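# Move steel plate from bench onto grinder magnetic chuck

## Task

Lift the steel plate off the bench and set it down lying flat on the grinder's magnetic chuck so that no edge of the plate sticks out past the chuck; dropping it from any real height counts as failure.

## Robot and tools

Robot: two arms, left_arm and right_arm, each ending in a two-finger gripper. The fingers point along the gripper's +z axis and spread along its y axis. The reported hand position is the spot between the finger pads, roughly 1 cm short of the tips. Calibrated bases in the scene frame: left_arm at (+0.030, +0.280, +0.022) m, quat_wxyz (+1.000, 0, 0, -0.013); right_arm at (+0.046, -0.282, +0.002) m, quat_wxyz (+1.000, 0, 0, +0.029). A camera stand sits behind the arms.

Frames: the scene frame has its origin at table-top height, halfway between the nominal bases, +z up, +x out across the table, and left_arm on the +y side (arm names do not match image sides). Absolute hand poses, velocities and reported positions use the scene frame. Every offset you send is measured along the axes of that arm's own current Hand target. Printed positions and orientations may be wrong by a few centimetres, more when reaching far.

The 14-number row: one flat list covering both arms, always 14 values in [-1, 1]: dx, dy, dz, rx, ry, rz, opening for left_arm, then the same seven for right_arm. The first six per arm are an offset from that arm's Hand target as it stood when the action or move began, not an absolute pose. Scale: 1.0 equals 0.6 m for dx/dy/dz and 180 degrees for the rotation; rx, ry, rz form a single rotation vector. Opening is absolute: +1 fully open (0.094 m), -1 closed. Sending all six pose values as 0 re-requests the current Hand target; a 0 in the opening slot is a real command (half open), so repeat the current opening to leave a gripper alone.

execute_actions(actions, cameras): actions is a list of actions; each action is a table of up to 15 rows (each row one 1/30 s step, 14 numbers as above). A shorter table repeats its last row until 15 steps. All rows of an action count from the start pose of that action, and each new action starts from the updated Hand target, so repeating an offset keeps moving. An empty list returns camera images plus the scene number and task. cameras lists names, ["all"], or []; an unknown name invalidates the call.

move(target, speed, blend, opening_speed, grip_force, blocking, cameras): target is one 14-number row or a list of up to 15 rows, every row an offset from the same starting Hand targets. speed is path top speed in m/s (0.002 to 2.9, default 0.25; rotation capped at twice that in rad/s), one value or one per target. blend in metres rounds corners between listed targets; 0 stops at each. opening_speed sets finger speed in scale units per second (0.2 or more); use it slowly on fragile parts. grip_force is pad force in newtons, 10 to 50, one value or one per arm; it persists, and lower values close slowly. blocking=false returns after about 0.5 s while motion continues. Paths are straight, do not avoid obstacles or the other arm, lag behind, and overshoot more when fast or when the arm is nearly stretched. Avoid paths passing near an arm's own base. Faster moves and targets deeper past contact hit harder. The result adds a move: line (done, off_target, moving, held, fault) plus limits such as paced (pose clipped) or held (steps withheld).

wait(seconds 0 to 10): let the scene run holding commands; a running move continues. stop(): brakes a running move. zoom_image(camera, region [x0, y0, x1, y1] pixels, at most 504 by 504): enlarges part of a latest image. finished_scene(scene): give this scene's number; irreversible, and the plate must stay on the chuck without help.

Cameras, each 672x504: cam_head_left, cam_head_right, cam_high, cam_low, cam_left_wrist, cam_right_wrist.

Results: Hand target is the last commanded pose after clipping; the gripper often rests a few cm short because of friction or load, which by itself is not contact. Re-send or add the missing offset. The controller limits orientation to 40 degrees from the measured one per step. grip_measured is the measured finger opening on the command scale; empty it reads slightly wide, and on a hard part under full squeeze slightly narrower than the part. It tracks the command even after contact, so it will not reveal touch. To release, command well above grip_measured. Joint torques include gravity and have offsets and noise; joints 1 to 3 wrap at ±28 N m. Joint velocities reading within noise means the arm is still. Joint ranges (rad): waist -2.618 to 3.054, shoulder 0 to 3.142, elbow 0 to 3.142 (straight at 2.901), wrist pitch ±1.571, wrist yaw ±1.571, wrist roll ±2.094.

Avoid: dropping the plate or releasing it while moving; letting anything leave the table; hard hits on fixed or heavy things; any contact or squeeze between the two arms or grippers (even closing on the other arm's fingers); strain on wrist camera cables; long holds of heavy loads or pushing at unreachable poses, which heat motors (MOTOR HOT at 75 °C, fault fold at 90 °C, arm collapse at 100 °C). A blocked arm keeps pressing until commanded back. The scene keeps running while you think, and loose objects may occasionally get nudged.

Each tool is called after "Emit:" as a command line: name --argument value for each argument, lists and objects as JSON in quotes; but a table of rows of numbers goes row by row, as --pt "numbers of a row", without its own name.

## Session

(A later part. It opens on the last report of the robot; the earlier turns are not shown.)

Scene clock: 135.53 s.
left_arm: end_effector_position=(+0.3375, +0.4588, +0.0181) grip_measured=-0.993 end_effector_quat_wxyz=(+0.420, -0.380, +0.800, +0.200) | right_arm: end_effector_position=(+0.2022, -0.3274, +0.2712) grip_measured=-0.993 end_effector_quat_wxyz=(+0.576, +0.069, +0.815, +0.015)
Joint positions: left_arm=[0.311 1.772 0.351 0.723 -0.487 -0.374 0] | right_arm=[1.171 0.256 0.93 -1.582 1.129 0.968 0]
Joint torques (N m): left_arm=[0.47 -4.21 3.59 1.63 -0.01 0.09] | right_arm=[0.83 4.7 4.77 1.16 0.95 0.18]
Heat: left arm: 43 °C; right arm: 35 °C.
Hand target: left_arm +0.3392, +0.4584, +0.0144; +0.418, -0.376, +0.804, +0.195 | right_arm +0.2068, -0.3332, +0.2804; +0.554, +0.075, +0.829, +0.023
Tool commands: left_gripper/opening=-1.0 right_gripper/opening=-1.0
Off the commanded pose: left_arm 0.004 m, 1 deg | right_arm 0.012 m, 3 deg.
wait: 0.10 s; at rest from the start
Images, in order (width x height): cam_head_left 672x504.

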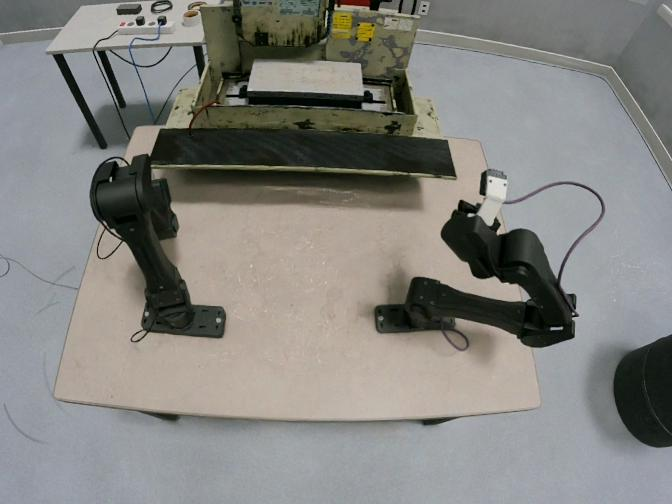

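Emit:
move --pt "-0.137 0.004 -0.153 0 0 0 -1 0 0 0 0 0 0 -1" --pt "-0.2935 -0.16 -0.121 -0.1063 0.2921 -0.2039 -1 0 0 0 0 0 0 -1" --speed '[0.2,0.35]' --blend '[0.03,0]' --cameras '["cam_left_wrist","cam_high","cam_head_left"]'

Emit:
zoom_image --camera "cam_head_left" --region '[60, 90, 260, 250]'

Scene clock: 148.30 s.
left_arm: end_effector_position=(+0.4384, +0.4265, +0.2033) grip_measured=-0.993 end_effector_quat_wxyz=(-0.061, +0.700, -0.711, +0.029) | right_arm: end_effector_position=(+0.2022, -0.3274, +0.2712) grip_measured=-0.993 end_effector_quat_wxyz=(+0.576, +0.069, +0.815, +0.015)
Joint positions: left_arm=[0.369 2.148 2.273 -1.561 0.001 -1.214 0] | right_arm=[1.171 0.256 0.93 -1.582 1.129 0.968 0]
Joint torques (N m): left_arm=[0.28 -9.51 6.93 0.39 -0.02 -0.13] | right_arm=[0.66 4.77 4.9 1.14 0.95 0.12]
Heat: left arm: 41 °C; right arm: 35 °C.
Hand target: left_arm +0.4393, +0.4289, +0.2004; +0.000, +0.707, -0.707, +0.000 | right_arm +0.2068, -0.3332, +0.2804; +0.554, +0.075, +0.829, +0.023
Off the commanded pose: left_arm 0.004 m, 8 deg | right_arm 0.012 m, 3 deg.
joint sent to its limit (left arm) — joint 4 (wrist pitch), lower limit. The joint targets are off in orientation, not in position.
joint sent to its limit (right arm) — joint 4 (wrist pitch), lower limit. The joint targets are off in orientation, not in position.
move: off_target (left_arm, right_arm)
Images, in order (width x height): cam_head_left 672x504, cam_high 672x504, cam_left_wrist 672x504.

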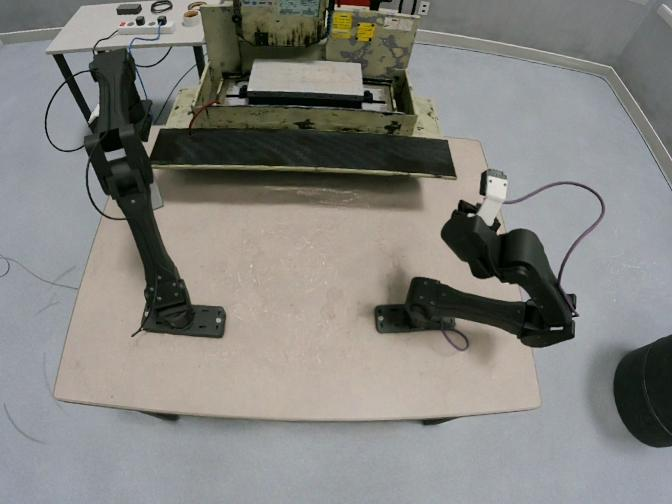

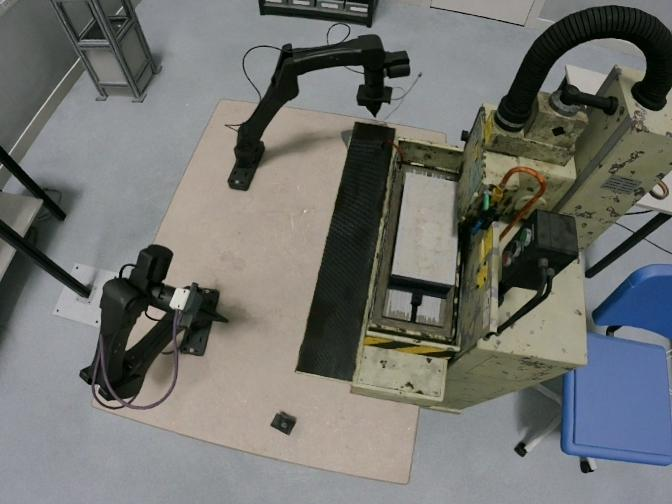

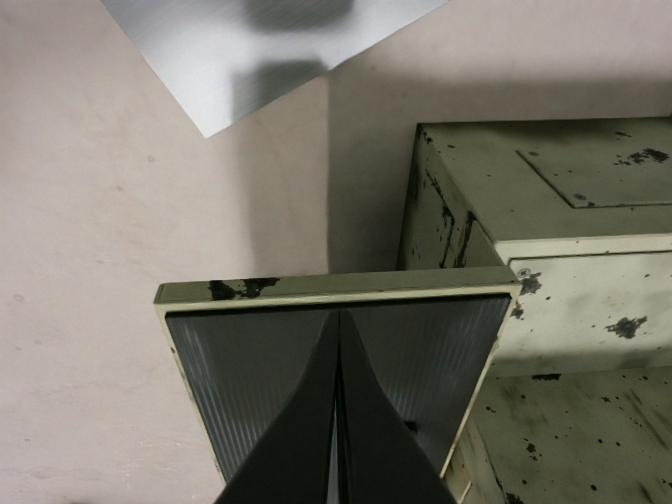

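Scaled by 2.520 from the camera's 672x504 image, which has a finer 960x720 frame.

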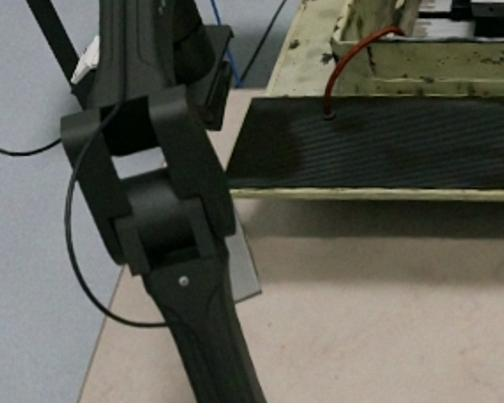

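Emit:
move --pt "-0.21 0.182 0.05 0 0 0 -1 0 0 0 0 0 0 -1" --pt "-0.21 0.182 0.314 0 0 0 -1 0 0 0 0 0 0 -1" --pt "-0.06 0.182 0.314 0 0 0 -1 0 0 0 0 0 0 -1" --speed '[0.25,0.15,0.1]' --blend '[0.02,0,0]' --cameras '["cam_left_wrist","cam_high","cam_head_left"]'

Emit:
zoom_image --camera "cam_high" --region '[200, 60, 450, 260]'

Scene clock: 166.70 s.
left_arm: end_effector_position=(+0.3330, +0.4751, +0.0105) grip_measured=-0.993 end_effector_quat_wxyz=(-0.009, +0.706, -0.708, -0.009) | right_arm: end_effector_position=(+0.2022, -0.3274, +0.2712) grip_measured=-0.993 end_effector_quat_wxyz=(+0.576, +0.069, +0.815, +0.015)
Joint positions: left_arm=[0.586 2.016 1.29 -0.832 -0.021 -1.009 0] | right_arm=[1.171 0.256 0.93 -1.582 1.129 0.968 0]
Joint torques (N m): left_arm=[-0.95 -11.41 3.49 0.2 0.2 -0.15] | right_arm=[0.75 4.93 4.79 1.16 0.93 0.16]
Heat: left arm: 41 °C; right arm: 35 °C.
Hand target: left_arm +0.3305, +0.4651, +0.0120; -0.001, +0.707, -0.707, +0.000 | right_arm +0.2068, -0.3332, +0.2804; +0.554, +0.075, +0.829, +0.023
Off the commanded pose: left_arm 0.010 m, 1 deg | right_arm 0.012 m, 3 deg.
joint sent to its limit (right arm) — joint 4 (wrist pitch), lower limit. The joint targets are off in orientation, not in position.
move: off_target (right_arm)
Images, in order (width x height): cam_head_left 672x504, cam_high 672x504, cam_left_wrist 672x504.

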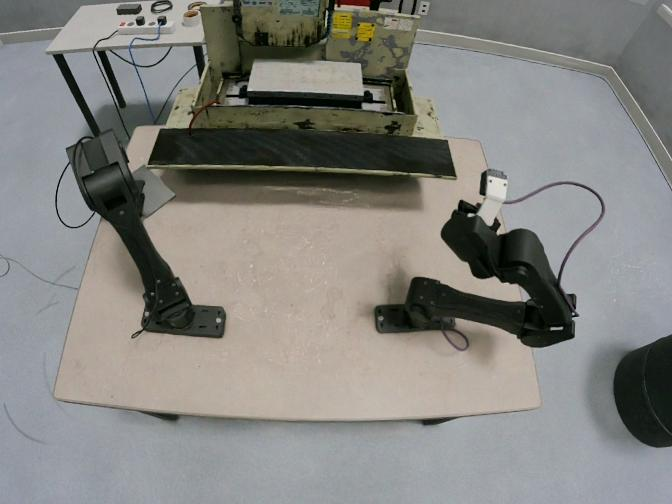

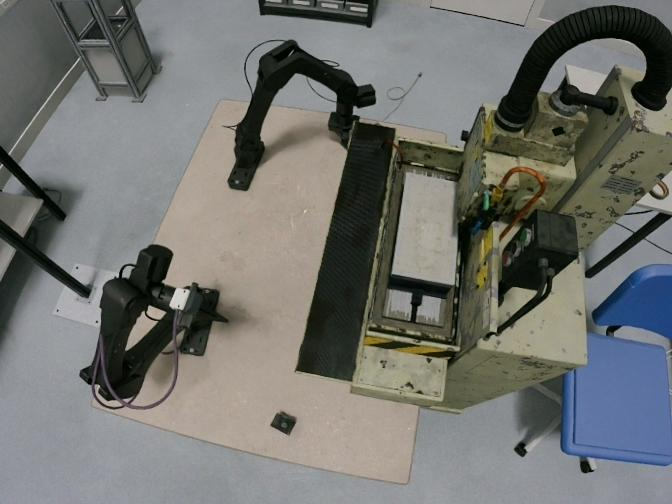

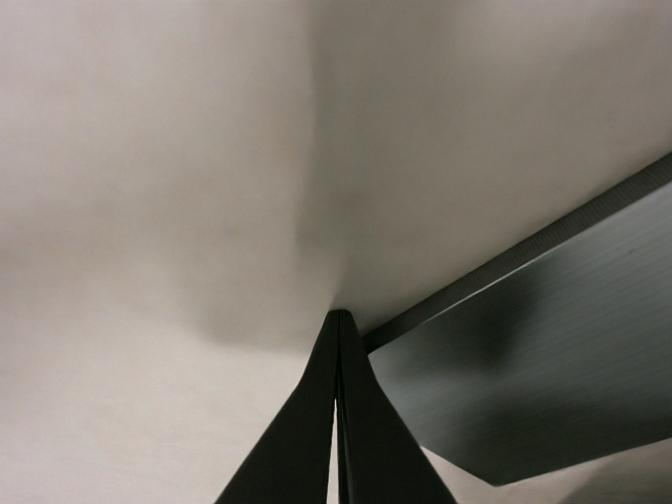

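Scaled by 2.016 from the camera's 672x504 image, which has a finer 960x720 frame.

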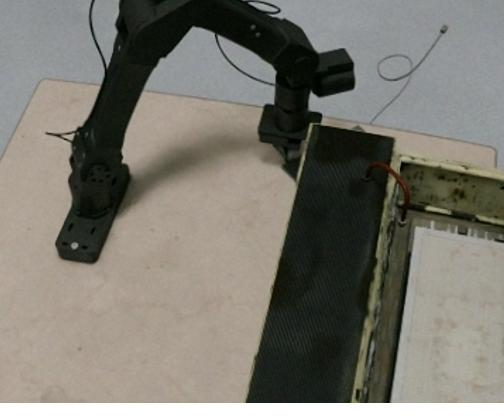

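Emit:
execute_actions --actions '[]' --cameras '["cam_high","cam_head_left","cam_left_wrist"]'

Emit:
zoom_image --camera "cam_head_left" --region '[0, 50, 400, 350]'

Scene clock: 184.57 s.
left_arm: end_effector_position=(+0.3330, +0.4751, +0.0105) grip_measured=-0.993 end_effector_quat_wxyz=(-0.009, +0.706, -0.708, -0.009) | right_arm: end_effector_position=(+0.2022, -0.3274, +0.2712) grip_measured=-0.993 end_effector_quat_wxyz=(+0.576, +0.069, +0.815, +0.015)
Joint positions: left_arm=[0.586 2.016 1.29 -0.832 -0.021 -1.01 0] | right_arm=[1.171 0.256 0.93 -1.582 1.129 0.968 0]
Joint velocities: within noise
Joint torques (N m): left_arm=[-0.94 -11.43 3.48 0.21 0.2 -0.14] | right_arm=[0.79 4.71 4.85 1.17 0.95 0.15]
Heat: left arm: 41 °C; right arm: 35 °C.
Hand target: left_arm +0.3305, +0.4651, +0.0120; -0.001, +0.707, -0.707, +0.000 | right_arm +0.2068, -0.3332, +0.2804; +0.554, +0.075, +0.829, +0.023
Tool commands: left_gripper/opening=-1.0 right_gripper/opening=-1.0
Off the commanded pose: left_arm 0.010 m, 1 deg | right_arm 0.012 m, 3 deg.
Images, in order (width x height): cam_head_left 672x504, cam_high 672x504, cam_left_wrist 672x504.

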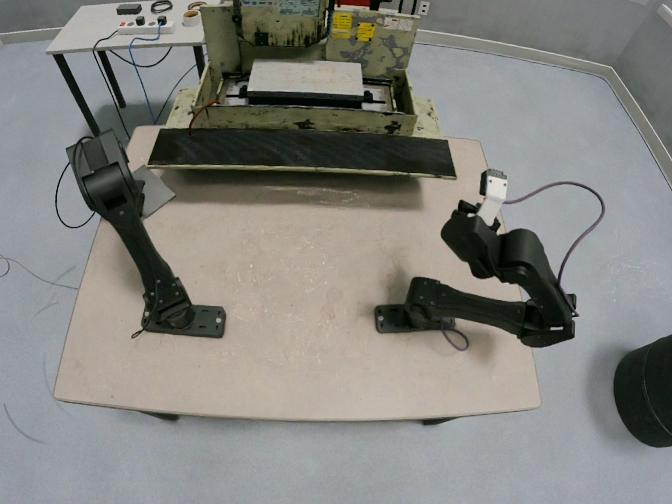

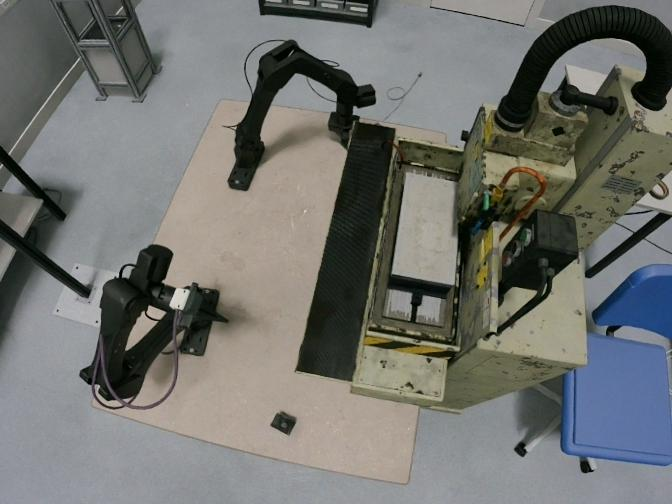

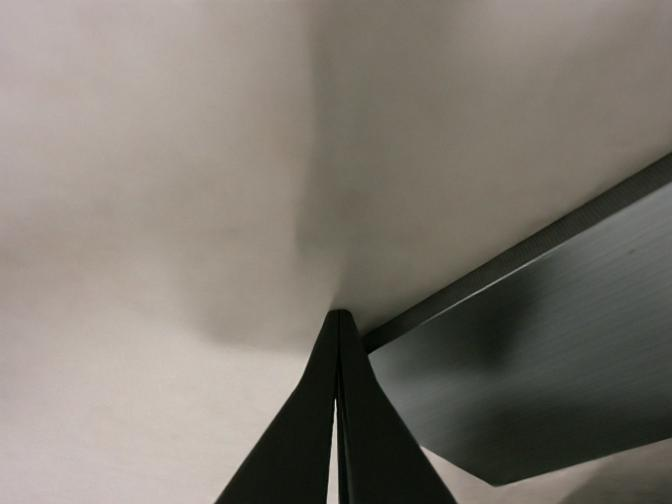

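Scaled by 1.260 from the camera's 672x504 image, which has a finer 960x720 frame.

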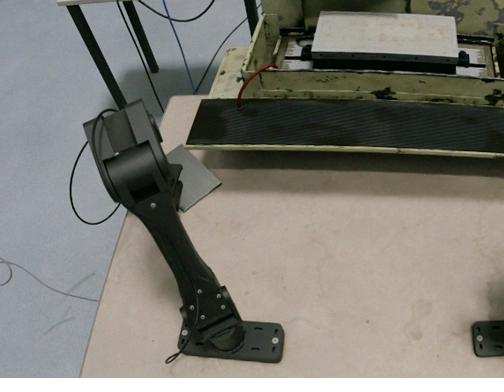

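Emit:
move --pt "-0.02 0 -0.197 0 0 0 -1 0 0 0 0 0 0 -1" --pt "-0.142 -0.2825 -0.197 0 0 0 -1 0 0 0 0 0 0 -1" --pt "-0.142 -0.2825 -0.07 0 0 0 -1 0 0 0 0 0 0 -1" --cameras '["cam_head_left","cam_left_wrist","cam_high"]'

Scene clock: 195.57 s.
left_arm: end_effector_position=(+0.4956, +0.5486, +0.0577) grip_measured=-0.993 end_effector_quat_wxyz=(-0.055, +0.703, -0.709, +0.015) | right_arm: end_effector_position=(+0.2022, -0.3274, +0.2712) grip_measured=-0.993 end_effector_quat_wxyz=(+0.576, +0.069, +0.815, +0.015)
Joint positions: left_arm=[0.549 2.789 2.851 -1.519 0.002 -1.041 0] | right_arm=[1.171 0.256 0.93 -1.582 1.129 0.968 0]
Joint torques (N m): left_arm=[-0.28 -14.04 6.54 0.56 -0.03 -0.12] | right_arm=[0.81 4.83 4.82 1.18 0.95 0.15]
Heat: left arm: 41 °C; right arm: 35 °C.
Hand target: left_arm +0.4999, +0.5502, +0.0543; -0.001, +0.707, -0.707, +0.000 | right_arm +0.2068, -0.3332, +0.2804; +0.554, +0.075, +0.829, +0.023
Off the commanded pose: left_arm 0.006 m, 6 deg | right_arm 0.012 m, 3 deg.
elbow stopped short (left arm): the move would have taken joint 3 (elbow) straighter than the controller allows.
joint sent to its limit (right arm) — joint 4 (wrist pitch), lower limit. The joint targets are off in orientation, not in position.
move: off_target (left_arm, right_arm)
Images, in order (width x height): cam_head_left 672x504, cam_high 672x504, cam_left_wrist 672x504.

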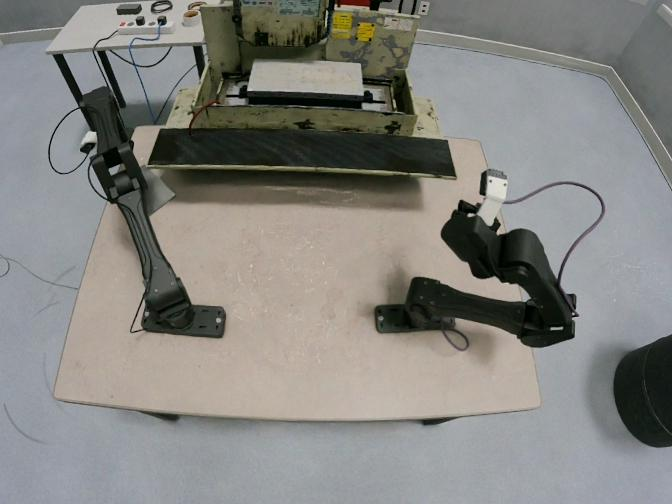

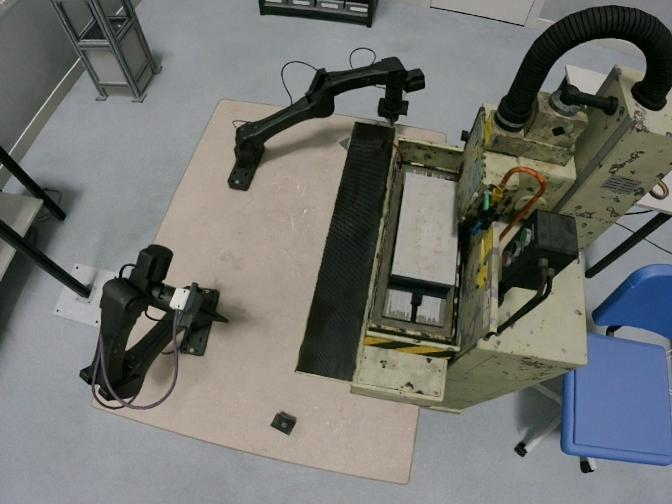

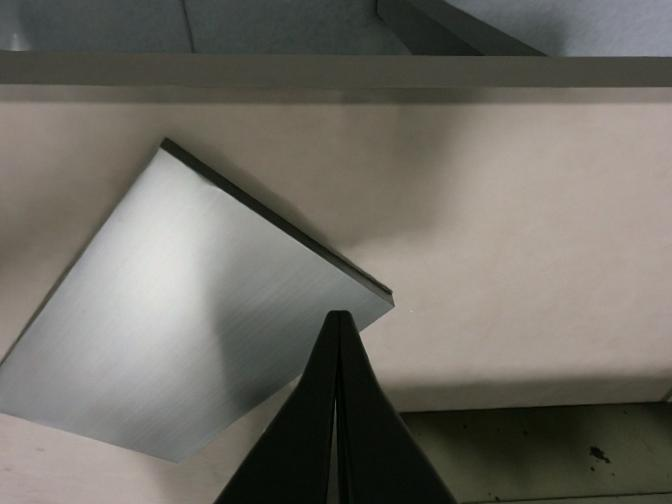

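Emit:
move --pt "-0.01 0.01 0.07 0 0 0 -1 0 0 0 0 0 0 -1" --cameras '["cam_left_wrist"]'

Emit:
move --pt "0.0 0.125 0.0 0 0 0 -1 0 0 0 0 0 0 -1" --speed 0.08 --cameras '["cam_left_wrist"]'

Scene clock: 202.93 s.
left_arm: end_effector_position=(+0.4941, +0.5515, +0.0223) grip_measured=-0.993 end_effector_quat_wxyz=(-0.035, +0.706, -0.707, +0.012) | right_arm: end_effector_position=(+0.2022, -0.3274, +0.2712) grip_measured=-0.993 end_effector_quat_wxyz=(+0.576, +0.069, +0.815, +0.015)
Joint positions: left_arm=[0.556 2.861 2.856 -1.493 0.005 -1.041 0] | right_arm=[1.171 0.256 0.93 -1.582 1.129 0.968 0]
Joint torques (N m): left_arm=[0.2 -13.46 6.23 0.48 -0.05 0.04] | right_arm=[0.76 4.72 4.77 1.13 0.94 0.16]
Heat: left arm: 43 °C; right arm: 35 °C.
Hand target: left_arm +0.4940, +0.5561, +0.0122; +0.000, +0.707, -0.707, +0.000 | right_arm +0.2068, -0.3332, +0.2804; +0.554, +0.075, +0.829, +0.023
Off the commanded pose: left_arm 0.011 m, 4 deg | right_arm 0.012 m, 3 deg.
elbow stopped short (left arm): the move would have taken joint 3 (elbow) straighter than the controller allows.
joint sent to its limit (right arm) — joint 4 (wrist pitch), lower limit. The joint targets are off in orientation, not in position.
move: off_target (left_arm, right_arm)
Images, in order (width x height): cam_left_wrist 672x504.

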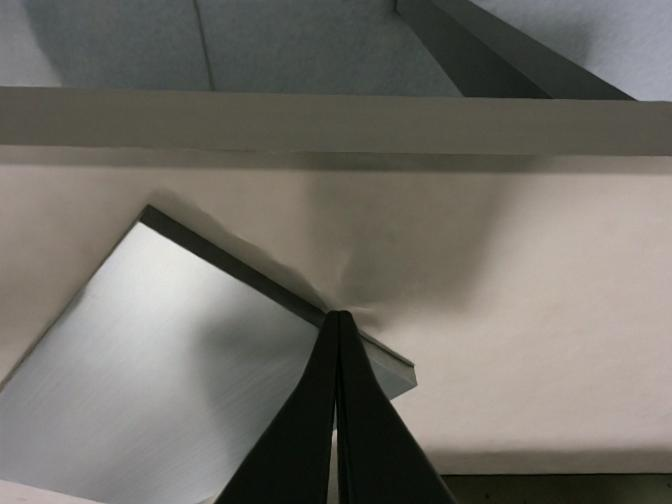

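Scene clock: 204.37 s.
left_arm: end_effector_position=(+0.4370, +0.5587, +0.0121) grip_measured=-0.993 end_effector_quat_wxyz=(-0.024, +0.707, -0.706, +0.016) | right_arm: end_effector_position=(+0.2022, -0.3274, +0.2712) grip_measured=-0.993 end_effector_quat_wxyz=(+0.576, +0.069, +0.815, +0.015)
Joint positions: left_arm=[0.633 2.493 2.102 -1.128 0.022 -0.966 0] | right_arm=[1.171 0.256 0.93 -1.582 1.129 0.968 0]
Joint torques (N m): left_arm=[0.7 -15.51 3.58 0 -0.21 0.1] | right_arm=[0.73 4.71 4.72 1.16 0.93 0.15]
Heat: left arm: 43 °C; right arm: 35 °C.
Hand target: left_arm +0.4190, +0.5561, +0.0121; -0.001, +0.707, -0.707, +0.000 | right_arm +0.2068, -0.3332, +0.2804; +0.554, +0.075, +0.829, +0.023
Off the commanded pose: left_arm 0.018 m, 3 deg | right_arm 0.012 m, 3 deg.
joint sent to its limit (right arm) — joint 4 (wrist pitch), lower limit. The joint targets are off in orientation, not in position.
move: off_target (left_arm, right_arm)
Images, in order (width x height): cam_left_wrist 672x504.

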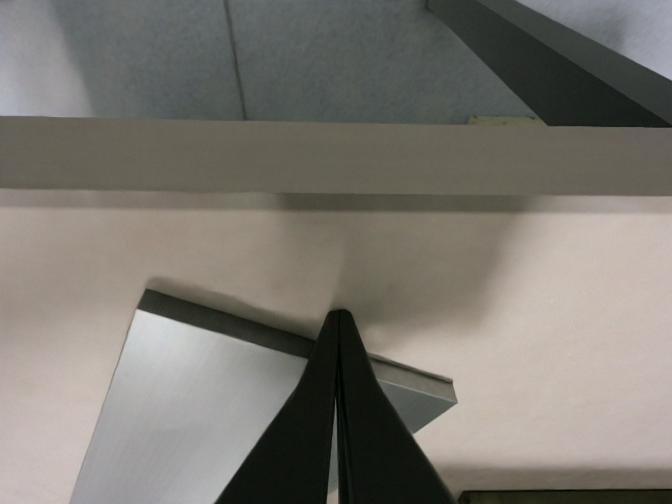

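Emit:
move --pt "-0.01 0.02 -0.08 0 0 0 -1 0 0 0 0 0 0 -1" --pt "0.066 -0.15 -0.08 0 0 0 -1 0 0 0 0 0 0 -1" --pt "0.066 -0.15 -0.003 0 0 0 -1 0 0 0 0 0 0 -1" --cameras '["cam_left_wrist"]'

Scene clock: 211.07 s.
left_arm: end_effector_position=(+0.5062, +0.5119, +0.0146) grip_measured=-0.993 end_effector_quat_wxyz=(-0.014, +0.703, -0.711, +0.011) | right_arm: end_effector_position=(+0.2022, -0.3274, +0.2712) grip_measured=-0.993 end_effector_quat_wxyz=(+0.576, +0.069, +0.815, +0.015)
Joint positions: left_arm=[0.482 2.873 2.851 -1.515 0.013 -1.104 0] | right_arm=[1.171 0.256 0.93 -1.582 1.129 0.968 0]
Joint torques (N m): left_arm=[0.03 -14.83 6.48 0.39 -0.12 -0.13] | right_arm=[0.66 4.72 4.7 1.17 0.96 0.15]
Heat: left arm: 43 °C; right arm: 35 °C.
Hand target: left_arm +0.5089, +0.5164, +0.0139; +0.000, +0.707, -0.707, +0.000 | right_arm +0.2068, -0.3332, +0.2804; +0.554, +0.075, +0.829, +0.023
Off the commanded pose: left_arm 0.005 m, 2 deg | right_arm 0.012 m, 3 deg.
elbow stopped short (left arm): the move would have taken joint 3 (elbow) straighter than the controller allows.
joint sent to its limit (right arm) — joint 4 (wrist pitch), lower limit. The joint targets are off in orientation, not in position.
move: off_target (right_arm)
Images, in order (width x height): cam_left_wrist 672x504.

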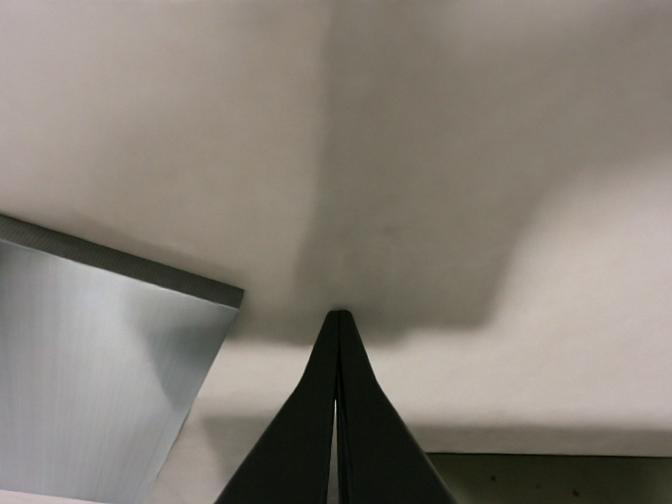

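Emit:
move --pt "0.015 0.0 0.003 0 0 0 -1 0 0 0 0 0 0 -1" --pt "0.015 0.125 0.003 0 0 0 -1 0 0 0 0 0 0 -1" --speed 0.1 --cameras '["cam_left_wrist","cam_head_left"]'

Scene clock: 215.87 s.
left_arm: end_effector_position=(+0.4472, +0.5036, +0.0118) grip_measured=-0.993 end_effector_quat_wxyz=(-0.009, +0.706, -0.708, +0.016) | right_arm: end_effector_position=(+0.2022, -0.3274, +0.2712) grip_measured=-0.993 end_effector_quat_wxyz=(+0.576, +0.069, +0.815, +0.015)
Joint positions: left_arm=[0.527 2.426 1.981 -1.099 0.026 -1.068 0] | right_arm=[1.171 0.256 0.93 -1.582 1.129 0.968 0]
Joint torques (N m): left_arm=[0.91 -14.95 3.6 0.16 -0.26 0.06] | right_arm=[0.77 4.83 4.82 1.15 0.95 0.14]
Heat: left arm: 44 °C; right arm: 35 °C.
Hand target: left_arm +0.4339, +0.5075, +0.0121; +0.000, +0.707, -0.707, +0.000 | right_arm +0.2068, -0.3332, +0.2804; +0.554, +0.075, +0.829, +0.023
Off the commanded pose: left_arm 0.014 m, 2 deg | right_arm 0.012 m, 3 deg.
elbow stopped short (left arm): the move would have taken joint 3 (elbow) straighter than the controller allows.
joint sent to its limit (right arm) — joint 4 (wrist pitch), lower limit. The joint targets are off in orientation, not in position.
move: off_target (left_arm, right_arm)
Images, in order (width x height): cam_head_left 672x504, cam_left_wrist 672x504.

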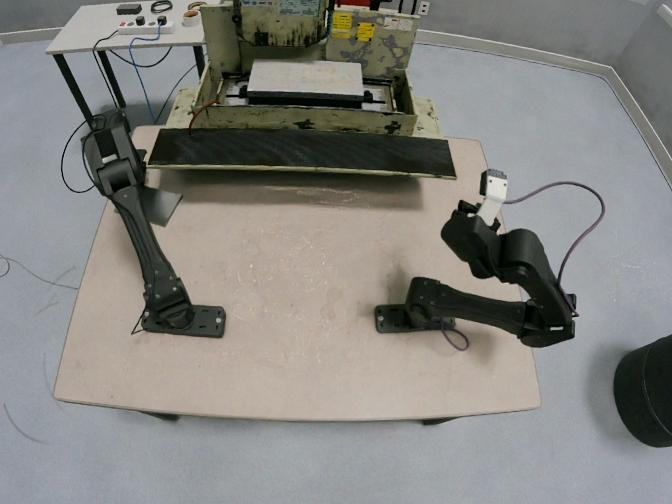

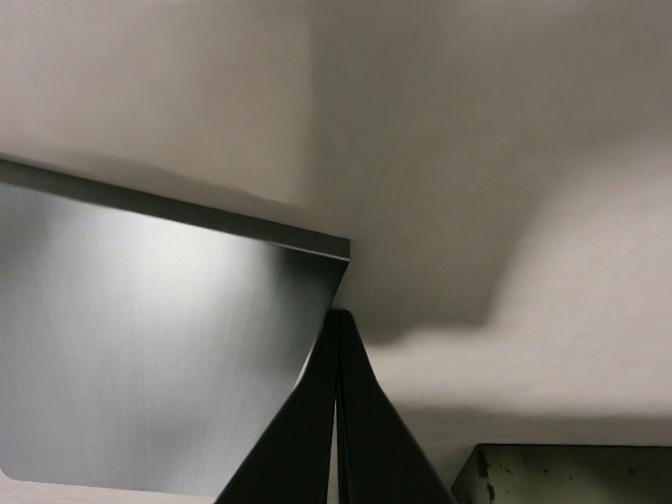

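Emit:
move --pt "0 0.06 0 0 0 0 -1 0 0 0 0 0 0 -1" --speed 0.1 --cameras '["cam_left_wrist"]'

Emit:
move --pt "-0.06 -0.04 -0.25 0 0 0 -1 0 0 0 0 0 0 -1" --cameras '["cam_left_wrist","cam_head_left"]'

Scene clock: 221.83 s.
left_arm: end_effector_position=(+0.4177, +0.5091, +0.0116) grip_measured=-0.993 end_effector_quat_wxyz=(-0.022, +0.707, -0.707, +0.022) | right_arm: end_effector_position=(+0.2022, -0.3274, +0.2712) grip_measured=-0.993 end_effector_quat_wxyz=(+0.576, +0.069, +0.815, +0.015)
Joint positions: left_arm=[0.571 2.3 1.755 -0.972 0.032 -1.028 0] | right_arm=[1.171 0.256 0.93 -1.582 1.129 0.968 0]
Joint torques (N m): left_arm=[0.57 -14.22 3.51 -0.03 -0.31 0.08] | right_arm=[0.94 4.81 4.89 1.17 0.94 0.15]
Heat: left arm: 44 °C; right arm: 35 °C.
Hand target: left_arm +0.3979, +0.5076, +0.0121; +0.000, +0.707, -0.707, +0.000 | right_arm +0.2068, -0.3332, +0.2804; +0.554, +0.075, +0.829, +0.023
Off the commanded pose: left_arm 0.020 m, 4 deg | right_arm 0.012 m, 3 deg.
joint sent to its limit (right arm) — joint 4 (wrist pitch), lower limit. The joint targets are off in orientation, not in position.
move: off_target (left_arm, right_arm)
Images, in order (width x height): cam_left_wrist 672x504.

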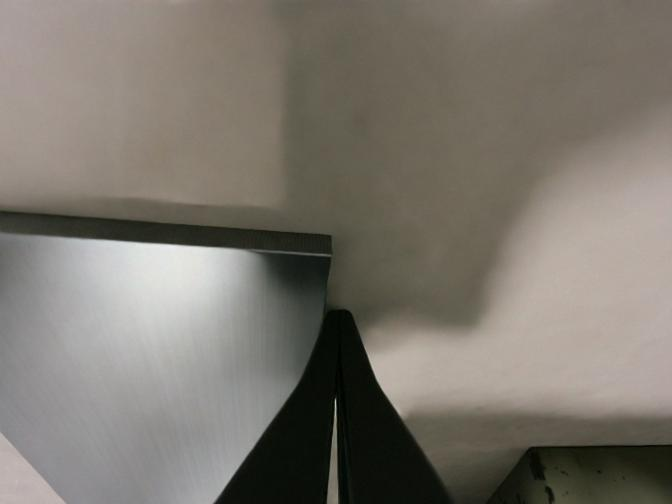

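Scene clock: 223.27 s.
left_arm: end_effector_position=(+0.4251, +0.5401, +0.1706) grip_measured=-0.993 end_effector_quat_wxyz=(-0.062, +0.708, -0.703, +0.023) | right_arm: end_effector_position=(+0.2022, -0.3274, +0.2712) grip_measured=-0.993 end_effector_quat_wxyz=(+0.576, +0.069, +0.815, +0.015)
Joint positions: left_arm=[0.615 2.343 2.465 -1.563 0.02 -0.991 0] | right_arm=[1.171 0.256 0.93 -1.582 1.129 0.968 0]
Joint torques (N m): left_arm=[0.18 -10.95 5.65 0.42 -0.18 0.08] | right_arm=[0.73 4.77 4.86 1.17 0.92 0.13]
Heat: left arm: 44 °C; right arm: 35 °C.
Hand target: left_arm +0.4218, +0.5436, +0.1621; -0.001, +0.707, -0.707, +0.000 | right_arm +0.2068, -0.3332, +0.2804; +0.554, +0.075, +0.829, +0.023
Off the commanded pose: left_arm 0.010 m, 8 deg | right_arm 0.012 m, 3 deg.
joint sent to its limit (left arm) — joint 4 (wrist pitch), lower limit. The joint targets are off in orientation, not in position.
joint sent to its limit (right arm) — joint 4 (wrist pitch), lower limit. The joint targets are off in orientation, not in position.
move: off_target (left_arm, right_arm)
Images, in order (width x height): cam_head_left 672x504, cam_left_wrist 672x504.

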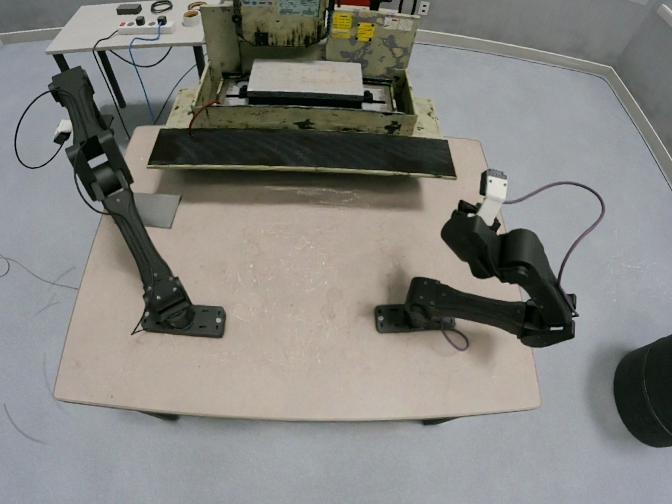

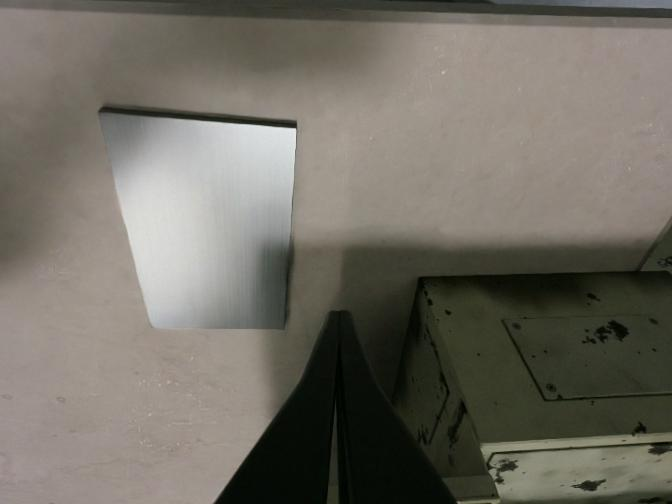

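Emit:
move --pt "0.0 0.203 -0.1 0 0 0 -1 0 0 0 0 0 0 -1" --pt "0.406 0.22 -0.1 0.106 -0.293 0.204 -1 0 0 0 0 0 0 -1" --blend '[0.04,0]' --speed 0.35 --cameras '["cam_left_wrist","cam_head_left"]'

Scene clock: 232.83 s.
left_arm: end_effector_position=(+0.2915, +0.2954, +0.2208) grip_measured=-0.993 end_effector_quat_wxyz=(+0.413, -0.378, +0.809, +0.178) | right_arm: end_effector_position=(+0.2022, -0.3274, +0.2712) grip_measured=-0.993 end_effector_quat_wxyz=(+0.576, +0.069, +0.815, +0.015)
Joint positions: left_arm=[-0.494 1.176 0.982 -1.106 -0.905 -1.263 0] | right_arm=[1.171 0.256 0.93 -1.582 1.129 0.968 0]
Joint torques (N m): left_arm=[-0.4 -1.99 5.38 0.52 -0.83 -0.14] | right_arm=[0.66 4.77 4.75 1.13 0.96 0.15]
Heat: left arm: 43 °C; right arm: 35 °C.
Hand target: left_arm +0.2896, +0.3000, +0.2219; +0.419, -0.375, +0.803, +0.196 | right_arm +0.2068, -0.3332, +0.2804; +0.554, +0.075, +0.829, +0.023
Off the commanded pose: left_arm 0.005 m, 2 deg | right_arm 0.012 m, 3 deg.
joint sent to its limit (right arm) — joint 4 (wrist pitch), lower limit. The joint targets are off in orientation, not in position.
move: off_target (right_arm)
Images, in order (width x height): cam_head_left 672x504, cam_left_wrist 672x504.

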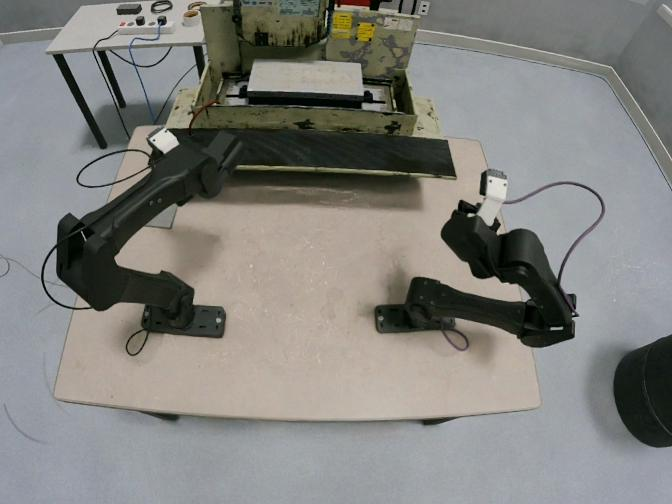

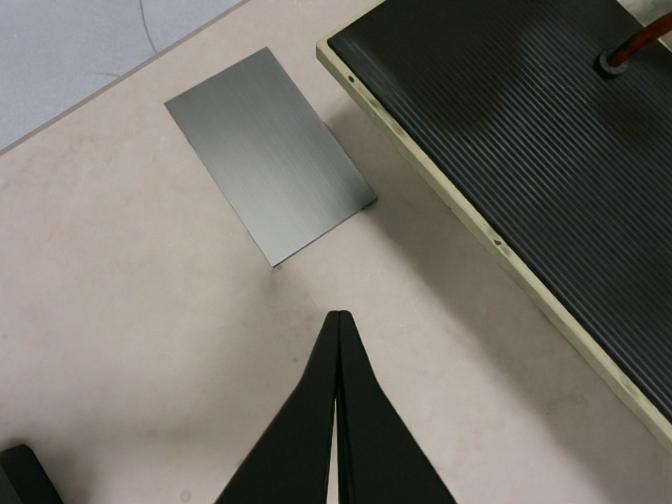

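Emit:
move --pt "0.234 -0.058 0.276 0 0 0 -1 0 0 0 0 0 0 -1" --pt "0.153 0.06 0.391 0 0 0 -1 0 0 0 0 0 0 -1" --speed '[0.2,0.1]' --cameras '["cam_left_wrist","cam_head_left"]'

Scene clock: 240.63 s.
left_arm: end_effector_position=(+0.3561, +0.4276, +0.0176) grip_measured=-0.993 end_effector_quat_wxyz=(+0.425, -0.377, +0.801, +0.188) | right_arm: end_effector_position=(+0.2022, -0.3274, +0.2712) grip_measured=-0.993 end_effector_quat_wxyz=(+0.576, +0.069, +0.815, +0.015)
Joint positions: left_arm=[0.175 1.79 0.393 0.661 -0.565 -0.475 0] | right_arm=[1.171 0.256 0.93 -1.582 1.129 0.968 0]
Joint torques (N m): left_arm=[0.58 -4.41 2.99 1.58 -0.3 0.05] | right_arm=[0.83 4.86 4.98 1.14 0.93 0.14]
Heat: left arm: 42 °C; right arm: 35 °C.
Hand target: left_arm +0.3516, +0.4304, +0.0123; +0.419, -0.375, +0.803, +0.196 | right_arm +0.2068, -0.3332, +0.2804; +0.554, +0.075, +0.829, +0.023
Off the commanded pose: left_arm 0.007 m, 1 deg | right_arm 0.012 m, 3 deg.
joint sent to its limit (right arm) — joint 4 (wrist pitch), lower limit. The joint targets are off in orientation, not in position.
move: off_target (right_arm)
Images, in order (width x height): cam_head_left 672x504, cam_left_wrist 672x504.

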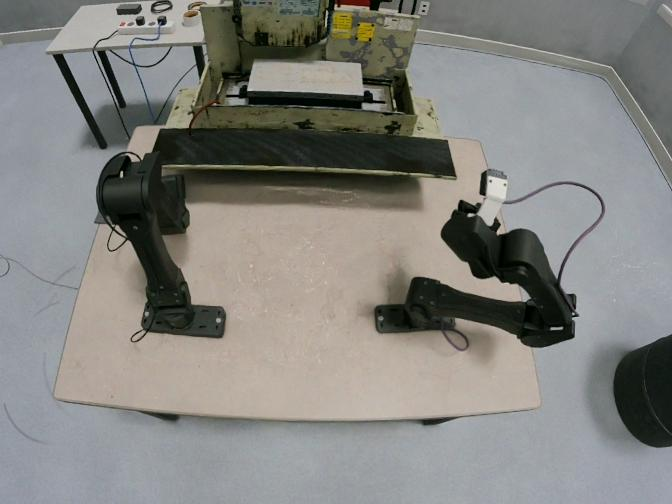

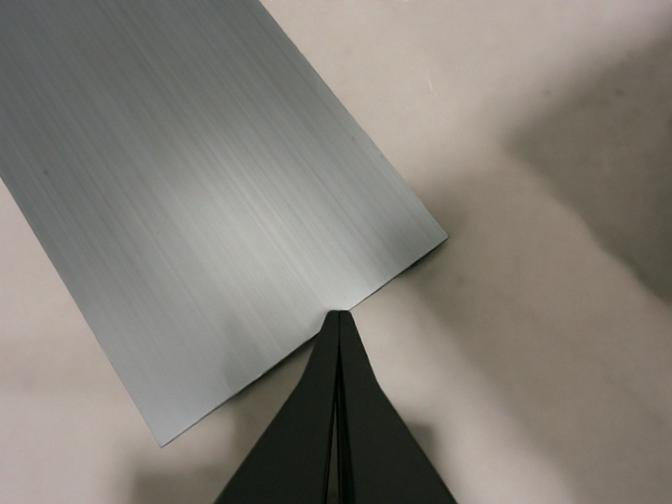

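Emit:
move --pt "-0.030 0.056 0.0545 0 0 0 -1 0 0 0 0 0 0 -1" --speed 0.08 --cameras '["cam_left_wrist"]'

Emit:
move --pt "0 0 -0.35 0 0 0 -1 0 0 0 0 0 0 -1" --cameras '["cam_left_wrist","cam_head_left"]'

Emit:
zoom_image --camera "cam_head_left" --region '[60, 120, 260, 270]'

Scene clock: 245.47 s.
left_arm: end_effector_position=(+0.3540, +0.4768, +0.0174) grip_measured=-0.993 end_effector_quat_wxyz=(+0.435, -0.375, +0.797, +0.188) | right_arm: end_effector_position=(+0.2022, -0.3274, +0.2712) grip_measured=-0.993 end_effector_quat_wxyz=(+0.576, +0.069, +0.815, +0.015)
Joint positions: left_arm=[0.38 1.849 0.404 0.802 -0.408 -0.321 0] | right_arm=[1.171 0.256 0.93 -1.582 1.129 0.968 0]
Joint torques (N m): left_arm=[0.95 -4.41 4.04 1.41 -0.2 0.1] | right_arm=[0.94 4.85 4.68 1.16 0.96 0.16]
Heat: left arm: 41 °C; right arm: 35 °C.
Hand target: left_arm +0.3496, +0.4805, +0.0084; +0.419, -0.375, +0.803, +0.196 | right_arm +0.2068, -0.3332, +0.2804; +0.554, +0.075, +0.829, +0.023
Off the commanded pose: left_arm 0.011 m, 2 deg | right_arm 0.012 m, 3 deg.
joint sent to its limit (right arm) — joint 4 (wrist pitch), lower limit. The joint targets are off in orientation, not in position.
move: off_target (left_arm, right_arm)
Images, in order (width x height): cam_left_wrist 672x504.

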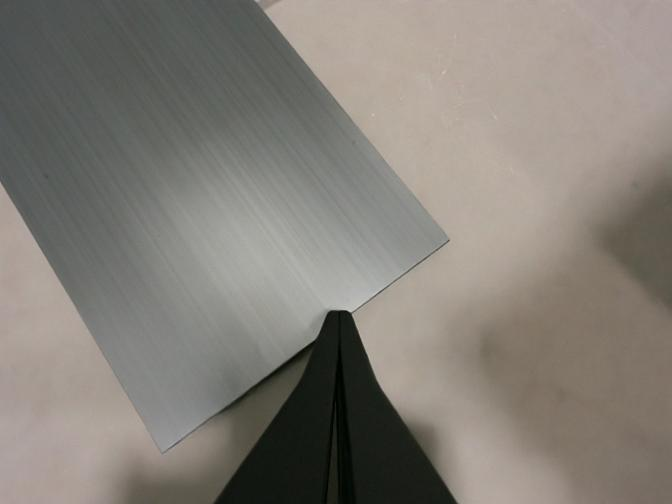

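Scene clock: 247.80 s.
left_arm: end_effector_position=(+0.2368, +0.3465, +0.1176) grip_measured=-0.993 end_effector_quat_wxyz=(+0.407, -0.371, +0.813, +0.190) | right_arm: end_effector_position=(+0.2022, -0.3274, +0.2712) grip_measured=-0.993 end_effector_quat_wxyz=(+0.576, +0.069, +0.815, +0.015)
Joint positions: left_arm=[-0.354 0.85 0.415 -0.731 -0.863 -1.049 0] | right_arm=[1.171 0.256 0.93 -1.582 1.129 0.968 0]
Joint torques (N m): left_arm=[-0.62 0.23 7.8 0.7 -0.8 -0.11] | right_arm=[0.84 4.74 4.89 1.18 0.94 0.14]
Heat: left arm: 41 °C; right arm: 35 °C.
Hand target: left_arm +0.2392, +0.3484, +0.1286; +0.419, -0.375, +0.803, +0.196 | right_arm +0.2068, -0.3332, +0.2804; +0.554, +0.075, +0.829, +0.023
Off the commanded pose: left_arm 0.011 m, 2 deg | right_arm 0.012 m, 3 deg.
joint sent to its limit (right arm) — joint 4 (wrist pitch), lower limit. The joint targets are off in orientation, not in position.
move: off_target (left_arm, right_arm)
Images, in order (width x height): cam_head_left 672x504, cam_left_wrist 672x504.

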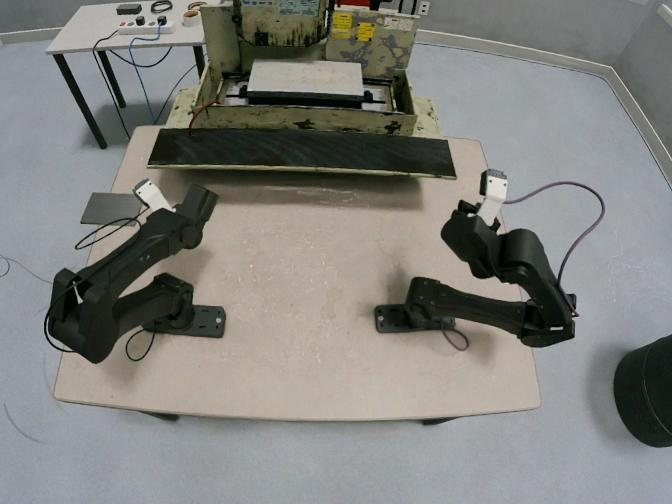

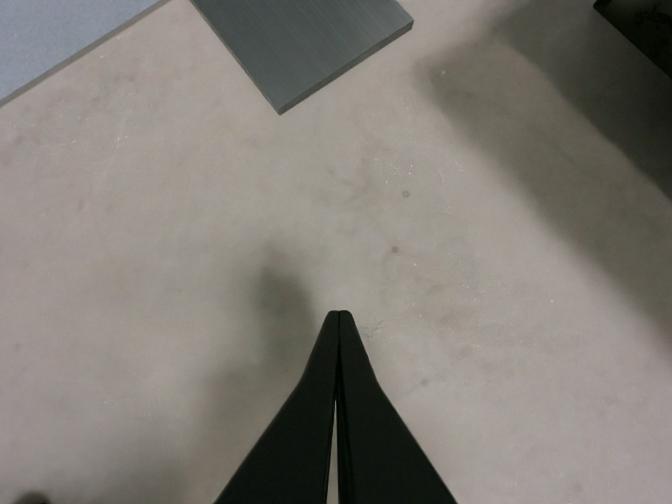

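Scaled by 2.520 from the camera's 672x504 image, which has a finer 960x720 frame.

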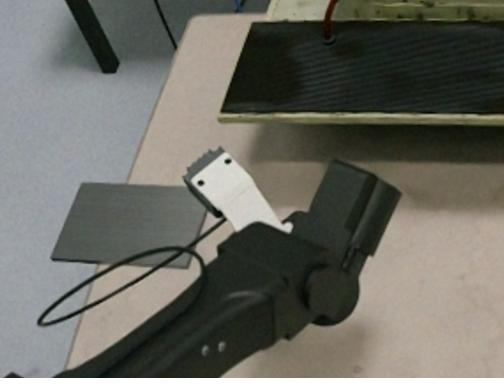

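Emit:
move --pt "-0.109 0 -0.0765 0 0 0 -1 0 0 0 0 0 0 -1" --pt "-0.320 0.329 0.254 0.387 0.132 -0.324 0.5 0 0 0 0 0 0 -1" --blend '[0.03,0]' --speed 0.35 --cameras '["cam_left_wrist","cam_head_left"]'

Emit:
zoom_image --camera "cam_head_left" --region '[60, 120, 260, 270]'

Scene clock: 259.47 s.
left_arm: end_effector_position=(+0.2387, +0.6497, +0.2001) grip_measured=+0.497 end_effector_quat_wxyz=(-0.444, +0.491, -0.549, +0.511) | right_arm: end_effector_position=(+0.2022, -0.3274, +0.2712) grip_measured=-0.993 end_effector_quat_wxyz=(+0.576, +0.069, +0.815, +0.015)
Joint positions: left_arm=[1.519 2.251 1.73 -1.571 1.474 0.508 0.07] | right_arm=[1.171 0.256 0.93 -1.582 1.129 0.968 0]
Joint torques (N m): left_arm=[0.02 -9.85 6.42 -0.4 0.65 0.19] | right_arm=[0.8 4.79 4.81 1.16 0.94 0.16]
Heat: left arm: 40 °C; right arm: 35 °C.
Hand target: left_arm +0.2385, +0.6551, +0.1989; +0.430, -0.430, +0.562, -0.561 | right_arm +0.2068, -0.3332, +0.2804; +0.554, +0.075, +0.829, +0.023
Off the commanded pose: left_arm 0.006 m, 9 deg | right_arm 0.012 m, 3 deg.
joint sent to its limit (left arm) — joint 4 (wrist pitch), lower limit. The joint targets are off in orientation, not in position.
joint sent to its limit (right arm) — joint 4 (wrist pitch), lower limit. The joint targets are off in orientation, not in position.
move: off_target (left_arm, right_arm); target 2's new opening was sent with left_arm's hand 0.005 m and 9 deg from that target
Images, in order (width x height): cam_head_left 672x504, cam_left_wrist 672x504.

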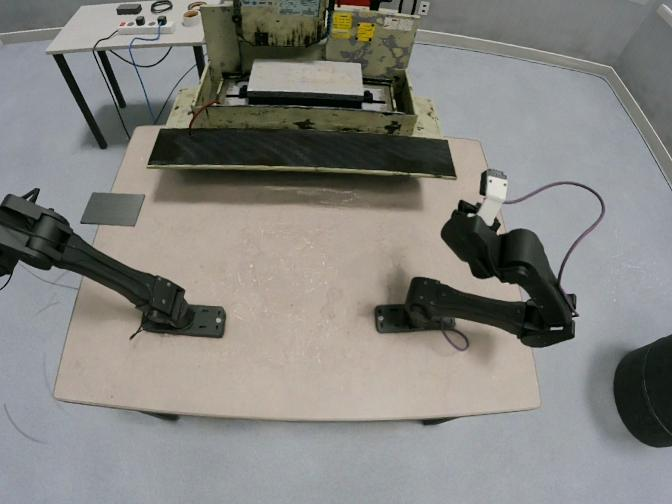

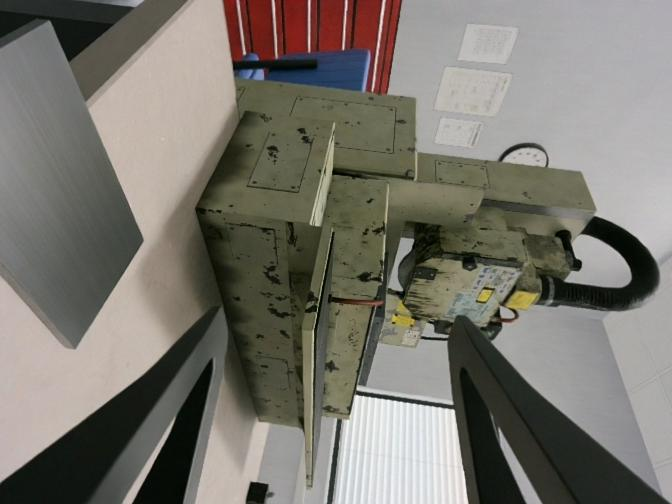

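Scaled by 2.520 from the camera's 672x504 image, which has a finer 960x720 frame.

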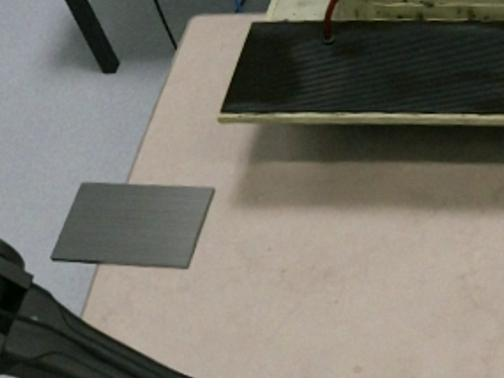

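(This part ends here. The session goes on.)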